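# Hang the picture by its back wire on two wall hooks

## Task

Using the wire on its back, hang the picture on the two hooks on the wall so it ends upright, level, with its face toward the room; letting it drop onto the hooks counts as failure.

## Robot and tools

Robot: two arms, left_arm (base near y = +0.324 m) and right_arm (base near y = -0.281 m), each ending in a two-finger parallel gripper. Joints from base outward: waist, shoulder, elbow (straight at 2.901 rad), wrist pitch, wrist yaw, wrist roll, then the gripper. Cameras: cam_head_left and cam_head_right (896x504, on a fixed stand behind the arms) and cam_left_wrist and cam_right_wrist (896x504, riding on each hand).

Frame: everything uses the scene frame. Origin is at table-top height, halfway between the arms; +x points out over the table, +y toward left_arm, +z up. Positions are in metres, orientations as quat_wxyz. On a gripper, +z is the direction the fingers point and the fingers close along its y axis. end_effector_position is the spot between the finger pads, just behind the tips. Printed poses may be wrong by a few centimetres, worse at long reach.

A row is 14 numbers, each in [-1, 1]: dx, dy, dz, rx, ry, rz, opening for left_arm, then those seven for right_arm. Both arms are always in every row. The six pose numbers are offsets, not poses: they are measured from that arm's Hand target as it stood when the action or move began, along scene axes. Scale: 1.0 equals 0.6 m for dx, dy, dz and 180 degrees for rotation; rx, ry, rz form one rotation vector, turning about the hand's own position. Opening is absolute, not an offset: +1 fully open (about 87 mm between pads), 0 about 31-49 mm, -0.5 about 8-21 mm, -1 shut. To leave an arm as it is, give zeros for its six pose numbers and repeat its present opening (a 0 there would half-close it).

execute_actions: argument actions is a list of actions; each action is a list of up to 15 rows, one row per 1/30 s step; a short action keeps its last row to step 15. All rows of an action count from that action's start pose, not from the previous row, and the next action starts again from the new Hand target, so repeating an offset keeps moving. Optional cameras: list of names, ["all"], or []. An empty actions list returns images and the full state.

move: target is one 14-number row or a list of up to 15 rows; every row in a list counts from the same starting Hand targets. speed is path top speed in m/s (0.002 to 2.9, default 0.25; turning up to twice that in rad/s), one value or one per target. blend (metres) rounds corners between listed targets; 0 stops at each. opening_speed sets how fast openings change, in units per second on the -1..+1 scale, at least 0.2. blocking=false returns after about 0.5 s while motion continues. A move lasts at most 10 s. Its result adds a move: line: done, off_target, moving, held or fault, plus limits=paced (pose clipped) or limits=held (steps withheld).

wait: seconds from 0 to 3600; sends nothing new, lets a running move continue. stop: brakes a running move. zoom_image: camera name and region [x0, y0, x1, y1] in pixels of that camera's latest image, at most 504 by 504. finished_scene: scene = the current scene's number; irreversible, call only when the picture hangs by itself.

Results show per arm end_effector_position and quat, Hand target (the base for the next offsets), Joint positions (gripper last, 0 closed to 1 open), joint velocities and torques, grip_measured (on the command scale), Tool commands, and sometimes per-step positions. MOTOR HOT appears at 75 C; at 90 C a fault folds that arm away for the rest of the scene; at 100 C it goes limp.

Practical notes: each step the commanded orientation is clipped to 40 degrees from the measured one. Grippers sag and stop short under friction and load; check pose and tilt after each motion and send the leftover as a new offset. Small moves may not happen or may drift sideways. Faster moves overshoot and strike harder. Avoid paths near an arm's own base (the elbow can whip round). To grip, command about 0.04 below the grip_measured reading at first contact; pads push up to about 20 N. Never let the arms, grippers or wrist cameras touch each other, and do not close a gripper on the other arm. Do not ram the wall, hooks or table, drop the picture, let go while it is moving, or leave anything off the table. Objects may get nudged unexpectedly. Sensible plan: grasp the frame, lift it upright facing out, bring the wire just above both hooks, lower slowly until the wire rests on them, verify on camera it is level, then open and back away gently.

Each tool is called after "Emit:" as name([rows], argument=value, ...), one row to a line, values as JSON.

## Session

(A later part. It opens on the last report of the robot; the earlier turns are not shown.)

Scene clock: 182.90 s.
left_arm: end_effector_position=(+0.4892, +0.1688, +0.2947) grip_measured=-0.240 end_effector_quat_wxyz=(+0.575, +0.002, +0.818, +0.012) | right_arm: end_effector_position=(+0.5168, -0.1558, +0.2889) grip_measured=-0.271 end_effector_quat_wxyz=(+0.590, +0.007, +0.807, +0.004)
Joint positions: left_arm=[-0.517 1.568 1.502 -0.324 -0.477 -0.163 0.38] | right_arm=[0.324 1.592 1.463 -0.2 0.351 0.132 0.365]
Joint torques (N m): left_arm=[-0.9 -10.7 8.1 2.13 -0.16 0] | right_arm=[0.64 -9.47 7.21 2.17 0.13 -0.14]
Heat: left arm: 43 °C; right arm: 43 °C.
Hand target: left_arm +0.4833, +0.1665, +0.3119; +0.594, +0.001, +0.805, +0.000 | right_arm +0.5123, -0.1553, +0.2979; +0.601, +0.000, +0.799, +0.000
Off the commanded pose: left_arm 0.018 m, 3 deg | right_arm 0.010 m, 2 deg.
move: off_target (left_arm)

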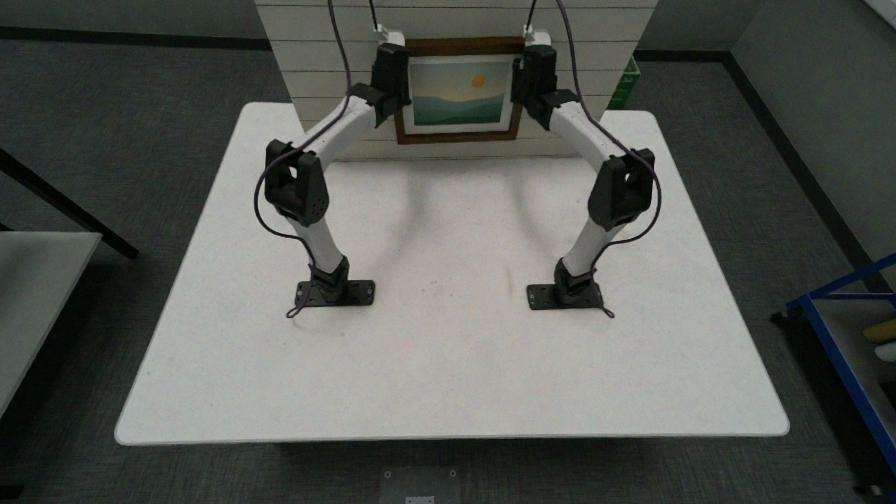

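Emit:
move(target=[0.0167,0,-0.006,0,0,0,-0.6,0.0167,0,-0.004,0,0,0,-0.6], speed=0.04, cameras=["cam_head_right","cam_left_wrist","cam_right_wrist"])

Emit:
zoom_image(camera="cam_head_right", region=[360, 20, 560, 170])

Scene clock: 199.67 s.
left_arm: end_effector_position=(+0.4895, +0.1687, +0.2953) grip_measured=-0.240 end_effector_quat_wxyz=(+0.577, +0.003, +0.817, +0.012) | right_arm: end_effector_position=(+0.5171, -0.1557, +0.2893) grip_measured=-0.271 end_effector_quat_wxyz=(+0.591, +0.006, +0.806, +0.004)
Joint positions: left_arm=[-0.517 1.568 1.502 -0.32 -0.477 -0.161 0.38] | right_arm=[0.324 1.592 1.463 -0.197 0.351 0.13 0.365]
Joint torques (N m): left_arm=[0.29 -8.08 9.21 2.32 -0.03 0.06] | right_arm=[-0.32 -6.83 9.48 2.26 0.04 -0.17]
Heat: left arm: 42 °C; right arm: 43 °C.
Hand target: left_arm +0.4933, +0.1665, +0.3084; +0.594, +0.001, +0.805, +0.000 | right_arm +0.5223, -0.1553, +0.2954; +0.601, +0.000, +0.799, +0.000
Off the commanded pose: left_arm 0.014 m, 3 deg | right_arm 0.008 m, 2 deg.
move: off_target (left_arm)
cam_left_wrist: T_world_to_cam=[[0.03255, -0.9992, -0.02324, 0.15692], [-0.94139, -0.02284, -0.33654, 0.58466], [0.33574, 0.03284, -0.94138, 0.25112]] pos_world=[0.46098, 0.16191, 0.43681]
cam_right_wrist: T_world_to_cam=[[0.01553, -0.99988, 0.001, -0.16556], [-0.90717, -0.01451, -0.42052, 0.61323], [0.42049, 0.00562, -0.90728, 0.19158]] pos_world=[0.47832, -0.15772, 0.43186]

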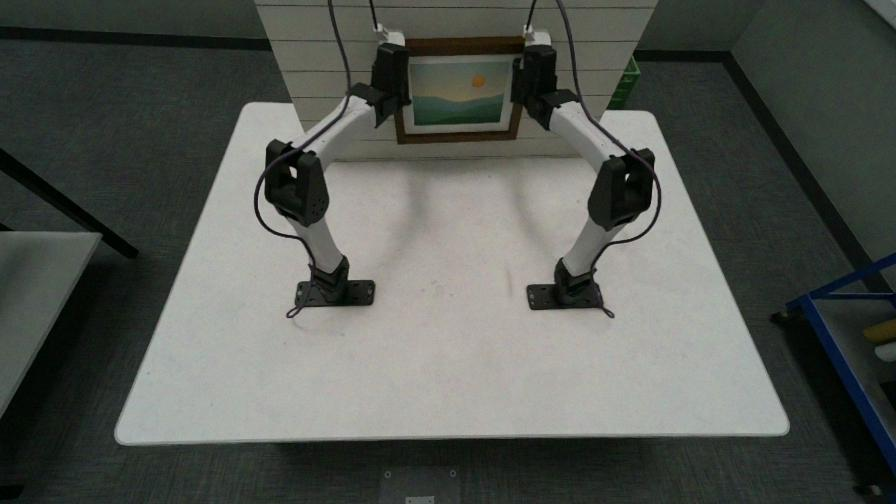

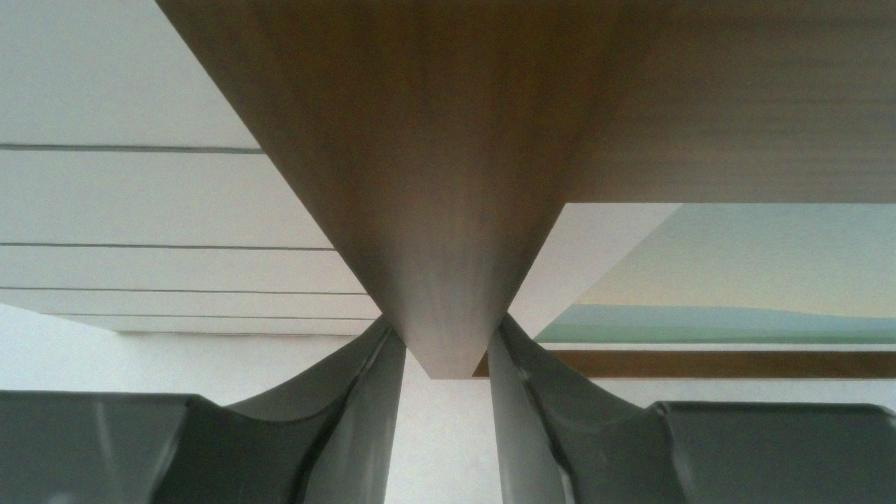

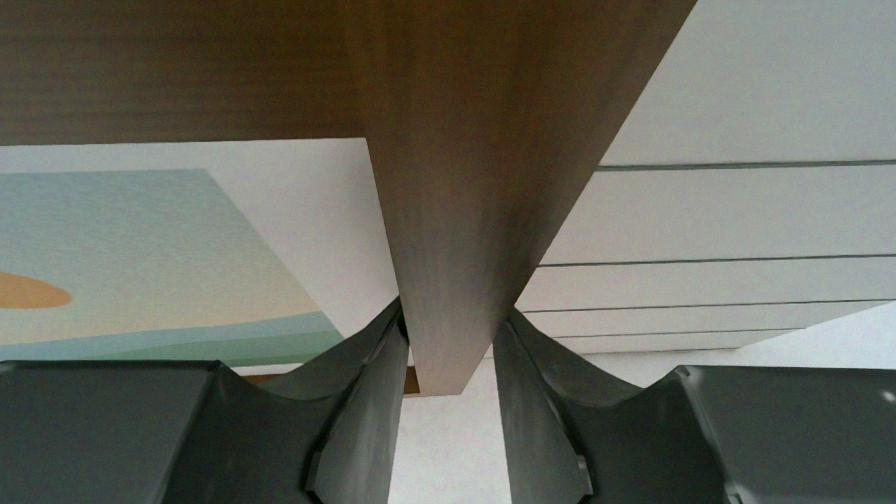

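Scaled by 2.520.

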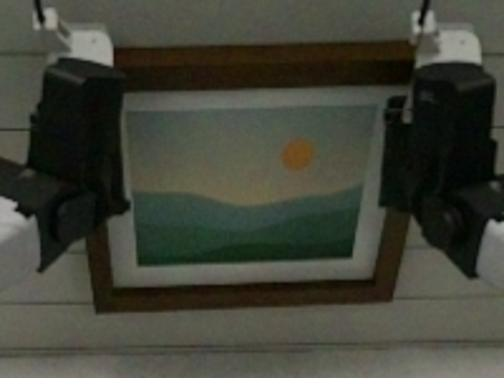

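Emit:
move(target=[0.0133,0,0,0,0,0,-0.6,0.0133,0,0.004,0,0,0,-0.6], speed=0.04)

Scene clock: 201.00 s.
left_arm: end_effector_position=(+0.4929, +0.1692, +0.2944) grip_measured=-0.240 end_effector_quat_wxyz=(+0.578, +0.002, +0.816, +0.011) | right_arm: end_effector_position=(+0.5219, -0.1555, +0.2893) grip_measured=-0.271 end_effector_quat_wxyz=(+0.591, +0.007, +0.806, +0.003)
Joint positions: left_arm=[-0.511 1.575 1.502 -0.308 -0.472 -0.159 0.38] | right_arm=[0.321 1.61 1.482 -0.198 0.351 0.129 0.365]
Joint torques (N m): left_arm=[0.85 -6.43 11.33 2.24 0.02 0.07] | right_arm=[-0.79 -6.22 11.28 2.17 -0.03 -0.18]
Heat: left arm: 42 °C; right arm: 43 °C.
Hand target: left_arm +0.5013, +0.1665, +0.3084; +0.594, +0.001, +0.805, +0.000 | right_arm +0.5303, -0.1552, +0.2979; +0.601, +0.000, +0.799, +0.000
Off the commanded pose: left_arm 0.017 m, 3 deg | right_arm 0.012 m, 2 deg.
move: off_target (left_arm, right_arm)

Emit:
move(target=[0.01,0,0,0,0,0,-0.6,0.005,0,0.0,0,0,0,-0.6], speed=0.04, cameras=["cam_head_right","cam_head_left"])

Emit:
zoom_image(camera="cam_head_right", region=[360, 20, 560, 170])

Scene clock: 202.90 s.
left_arm: end_effector_position=(+0.4973, +0.1694, +0.2948) grip_measured=-0.240 end_effector_quat_wxyz=(+0.578, +0.004, +0.816, +0.010) | right_arm: end_effector_position=(+0.5232, -0.1559, +0.2894) grip_measured=-0.271 end_effector_quat_wxyz=(+0.590, +0.007, +0.808, +0.001)
Joint positions: left_arm=[-0.503 1.588 1.517 -0.308 -0.46 -0.152 0.38] | right_arm=[0.32 1.617 1.493 -0.207 0.351 0.128 0.365]
Joint torques (N m): left_arm=[0.7 -6.01 11.77 2.25 -0.02 0.04] | right_arm=[-0.94 -5.89 11.33 2.27 -0.06 -0.19]
Heat: left arm: 42 °C; right arm: 43 °C.
Hand target: left_arm +0.5073, +0.1664, +0.3084; +0.594, +0.001, +0.805, +0.000 | right_arm +0.5333, -0.1553, +0.2979; +0.601, +0.000, +0.799, +0.000
Off the commanded pose: left_arm 0.017 m, 3 deg | right_arm 0.013 m, 2 deg.
move: off_target (left_arm, right_arm)
Images, in order (width x height): cam_head_left 896x504, cam_head_right 896x504.

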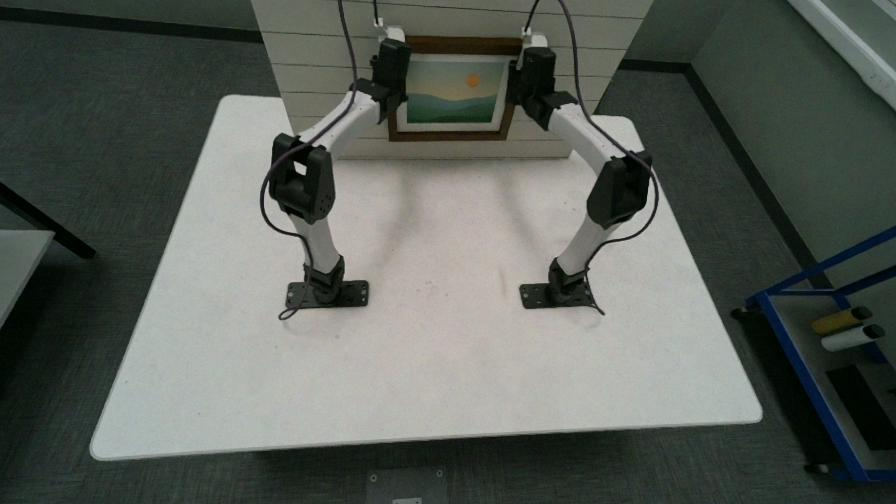

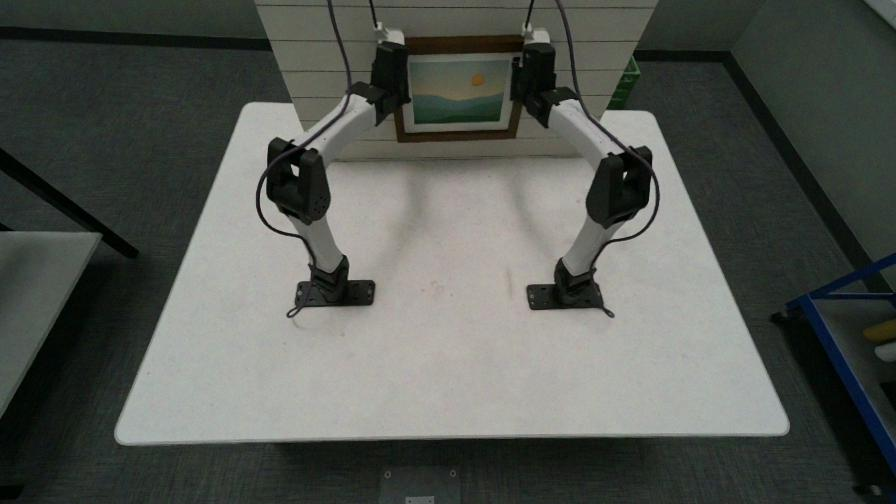

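Scaled by 2.520.

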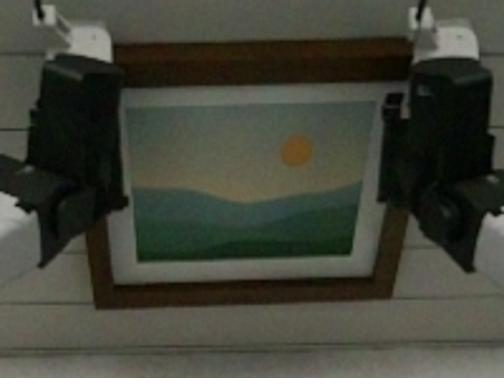

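Emit:
move([
  [-0.01,0,0,0,0,0,-0.6,-0.01,0,0,0,0,0,-0.6],
  [-0.01,0,0,0,0,0,0.1,-0.01,0,0,0,0,0,0.1],
], speed=0.04, opening_speed=0.5, cameras=["cam_head_right","cam_head_left","cam_left_wrist","cam_right_wrist"])

Emit:
zoom_image(camera="cam_head_right", region=[360, 20, 560, 170])

Scene clock: 206.27 s.
left_arm: end_effector_position=(+0.4976, +0.1691, +0.2954) grip_measured=+0.099 end_effector_quat_wxyz=(+0.579, +0.004, +0.815, +0.009) | right_arm: end_effector_position=(+0.5232, -0.1567, +0.2895) grip_measured=+0.099 end_effector_quat_wxyz=(+0.590, -0.001, +0.808, -0.004)
Joint positions: left_arm=[-0.503 1.588 1.517 -0.305 -0.459 -0.152 0.55] | right_arm=[0.32 1.617 1.493 -0.206 0.351 0.108 0.55]
Joint torques (N m): left_arm=[0.03 -7.66 10.15 2.21 -0.1 0.01] | right_arm=[-0.4 -7.56 9.4 2.25 -0.01 0.04]
Heat: left arm: 43 °C; right arm: 43 °C.
Hand target: left_arm +0.5013, +0.1664, +0.3083; +0.594, +0.001, +0.805, +0.000 | right_arm +0.5273, -0.1553, +0.2979; +0.601, +0.000, +0.799, +0.000
Off the commanded pose: left_arm 0.014 m, 2 deg | right_arm 0.009 m, 2 deg.
move: off_target (left_arm); target 2's new opening was sent with left_arm's hand 0.014 m and 3 deg from that target
cam_left_wrist: T_world_to_cam=[[0.027, -0.99943, -0.02035, 0.15896], [-0.93966, -0.01843, -0.3416, 0.59211], [0.34103, 0.02835, -0.93963, 0.24607]] pos_world=[0.46818, 0.1628, 0.43671]
cam_right_wrist: T_world_to_cam=[[0.01757, -0.99958, 0.02303, -0.17402], [-0.90865, -0.02557, -0.41677, 0.6168], [0.41719, -0.01361, -0.90872, 0.18838]] pos_world=[0.48492, -0.1556, 0.43226]

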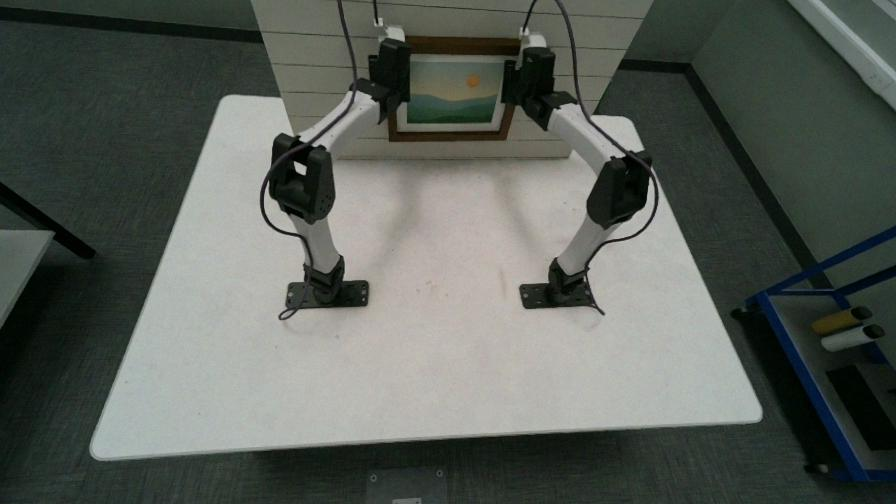

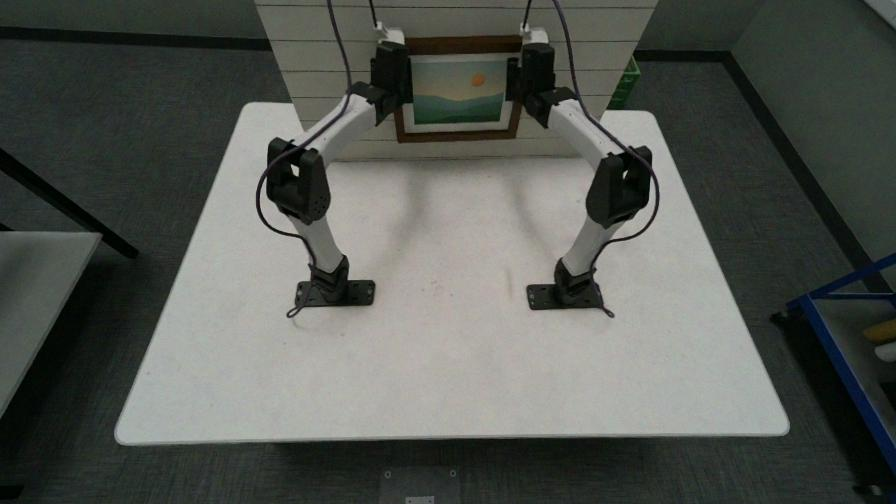

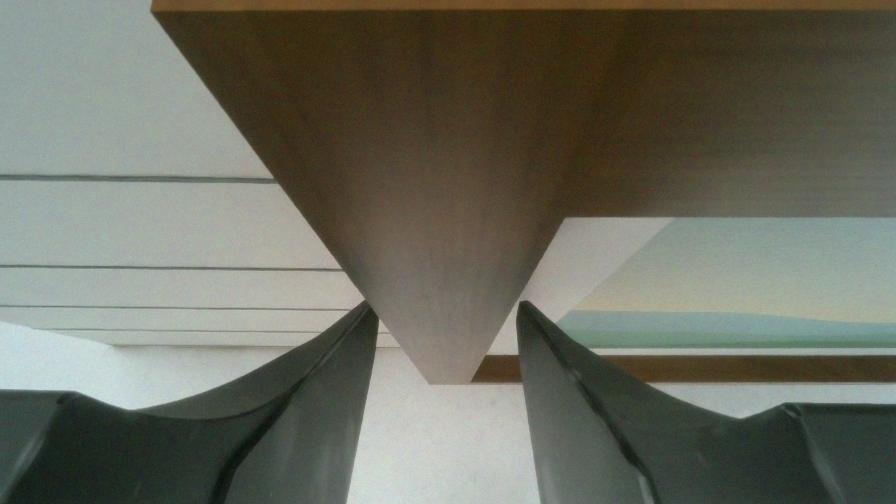

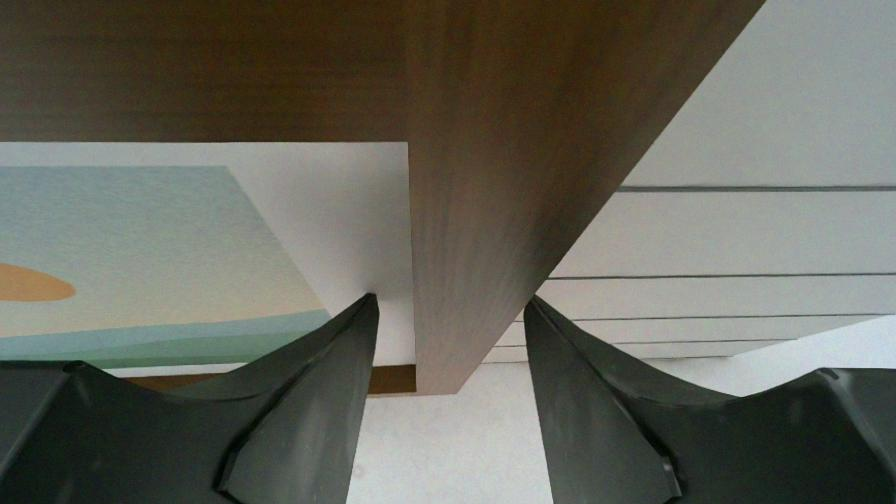

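Scaled by 2.520.

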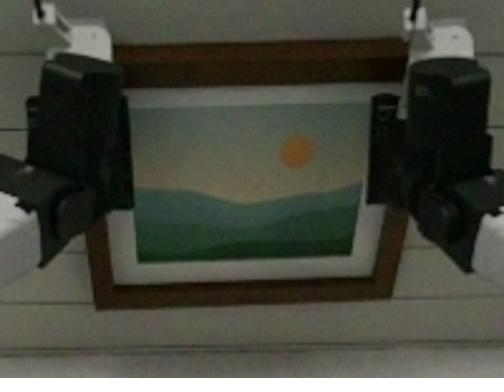

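Emit:
move([
  [0,0,0,0,0,0,0.4,0,0,0,0,0,0,0.4],
  [-0.157,0,0.054,0,0,0,0.4,-0.157,0,0.054,0,0,0,0.4],
], speed=0.12, opening_speed=1, cameras=["cam_head_right","cam_head_left","cam_left_wrist","cam_right_wrist"])

Scene clock: 209.33 s.
left_arm: end_effector_position=(+0.4129, +0.1649, +0.3394) grip_measured=+0.400 end_effector_quat_wxyz=(+0.593, +0.007, +0.805, +0.002) | right_arm: end_effector_position=(+0.4387, -0.1527, +0.3300) grip_measured=+0.400 end_effector_quat_wxyz=(+0.602, -0.008, +0.799, +0.002)
Joint positions: left_arm=[-0.659 1.349 1.46 -0.478 -0.597 -0.201 0.7] | right_arm=[0.436 1.344 1.386 -0.353 0.446 0.132 0.7]
Joint torques (N m): left_arm=[-1.05 -6.78 7.61 1.84 -0.29 -0.16] | right_arm=[0.38 -6.45 7.13 1.87 0.19 0.19]
Heat: left arm: 43 °C; right arm: 43 °C.
Hand target: left_arm +0.4071, +0.1664, +0.3408; +0.594, +0.001, +0.805, +0.000 | right_arm +0.4331, -0.1553, +0.3304; +0.601, +0.000, +0.799, +0.000
Off the commanded pose: left_arm 0.006 m, 1 deg | right_arm 0.006 m, 1 deg.
move: done
cam_left_wrist: T_world_to_cam=[[0.01474, -0.99984, -0.01064, 0.15968], [-0.92747, -0.00969, -0.37377, 0.53188], [0.3736, 0.01538, -0.92746, 0.30097]] pos_world=[0.3785, 0.16018, 0.47964]
cam_right_wrist: T_world_to_cam=[[0.03594, -0.99914, 0.0207, -0.17671], [-0.89531, -0.04139, -0.44352, 0.55765], [0.444, -0.00259, -0.89602, 0.24622]] pos_world=[0.3963, -0.15284, 0.47161]

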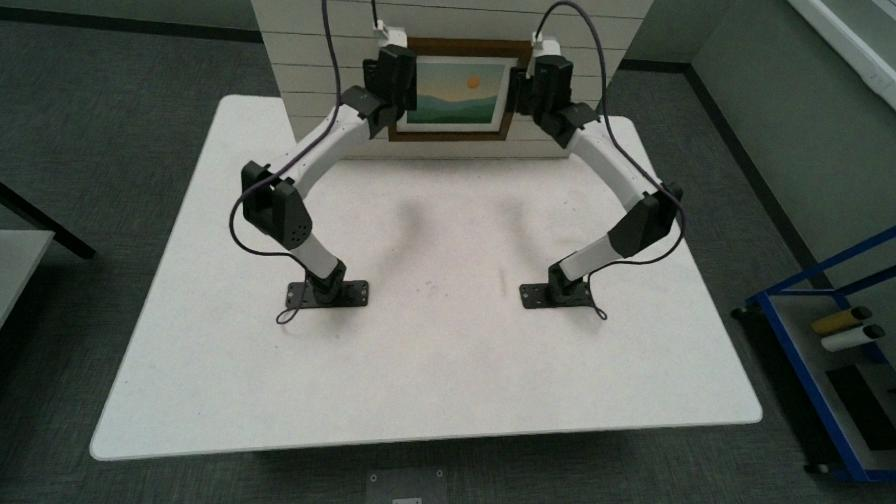

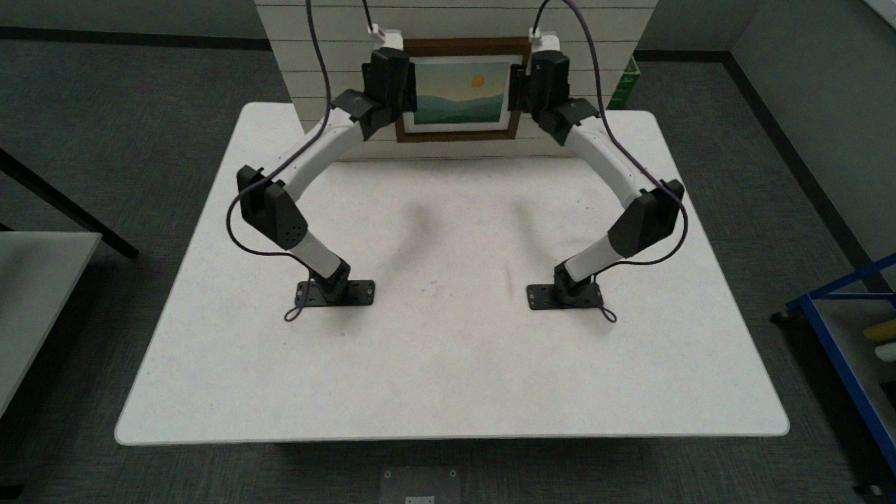

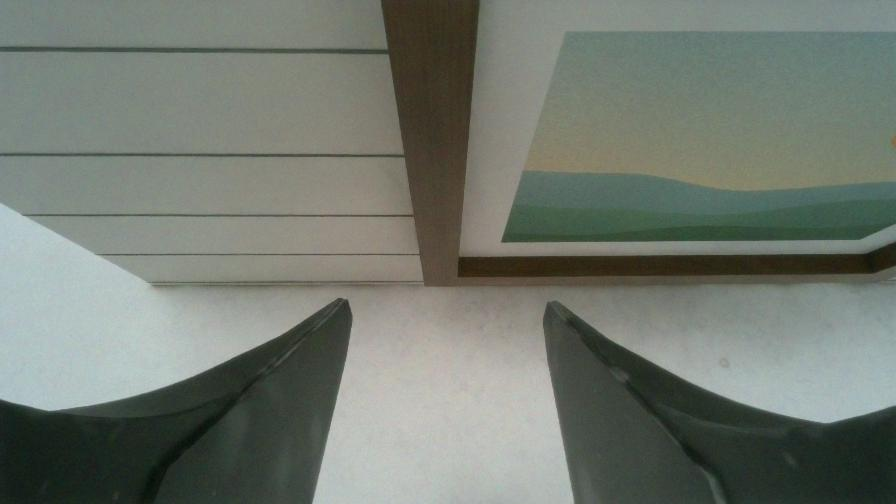

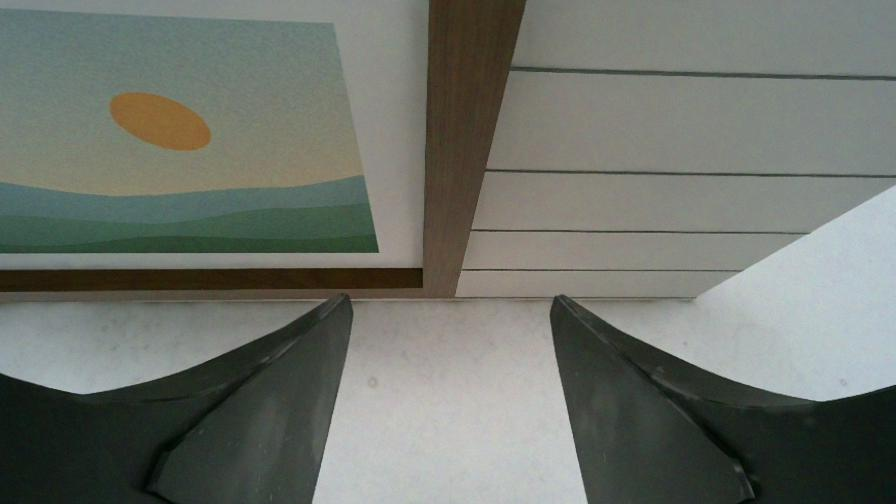

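Emit:
zoom_image(camera="cam_head_right", region=[360, 20, 560, 170])

Emit:
zoom_image(camera="cam_head_left", region=[360, 20, 560, 170])

Scaled by 2.520.

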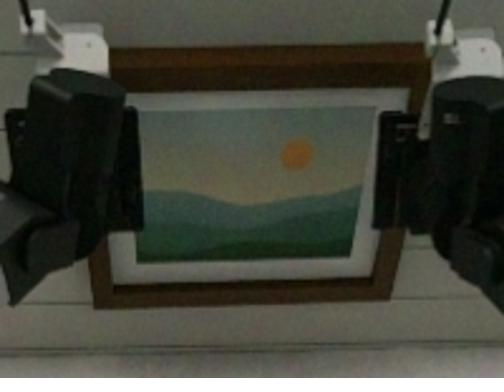

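Scaled by 2.520.

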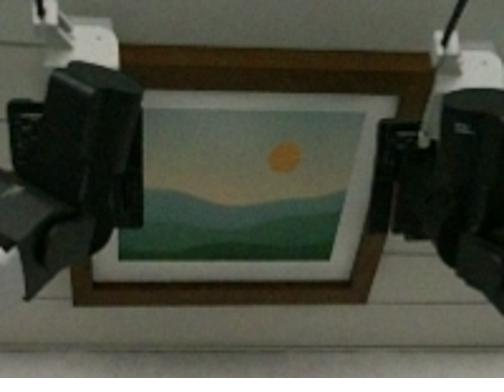

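Emit:
finished_scene(scene=1)

The scene is finished: the task was done.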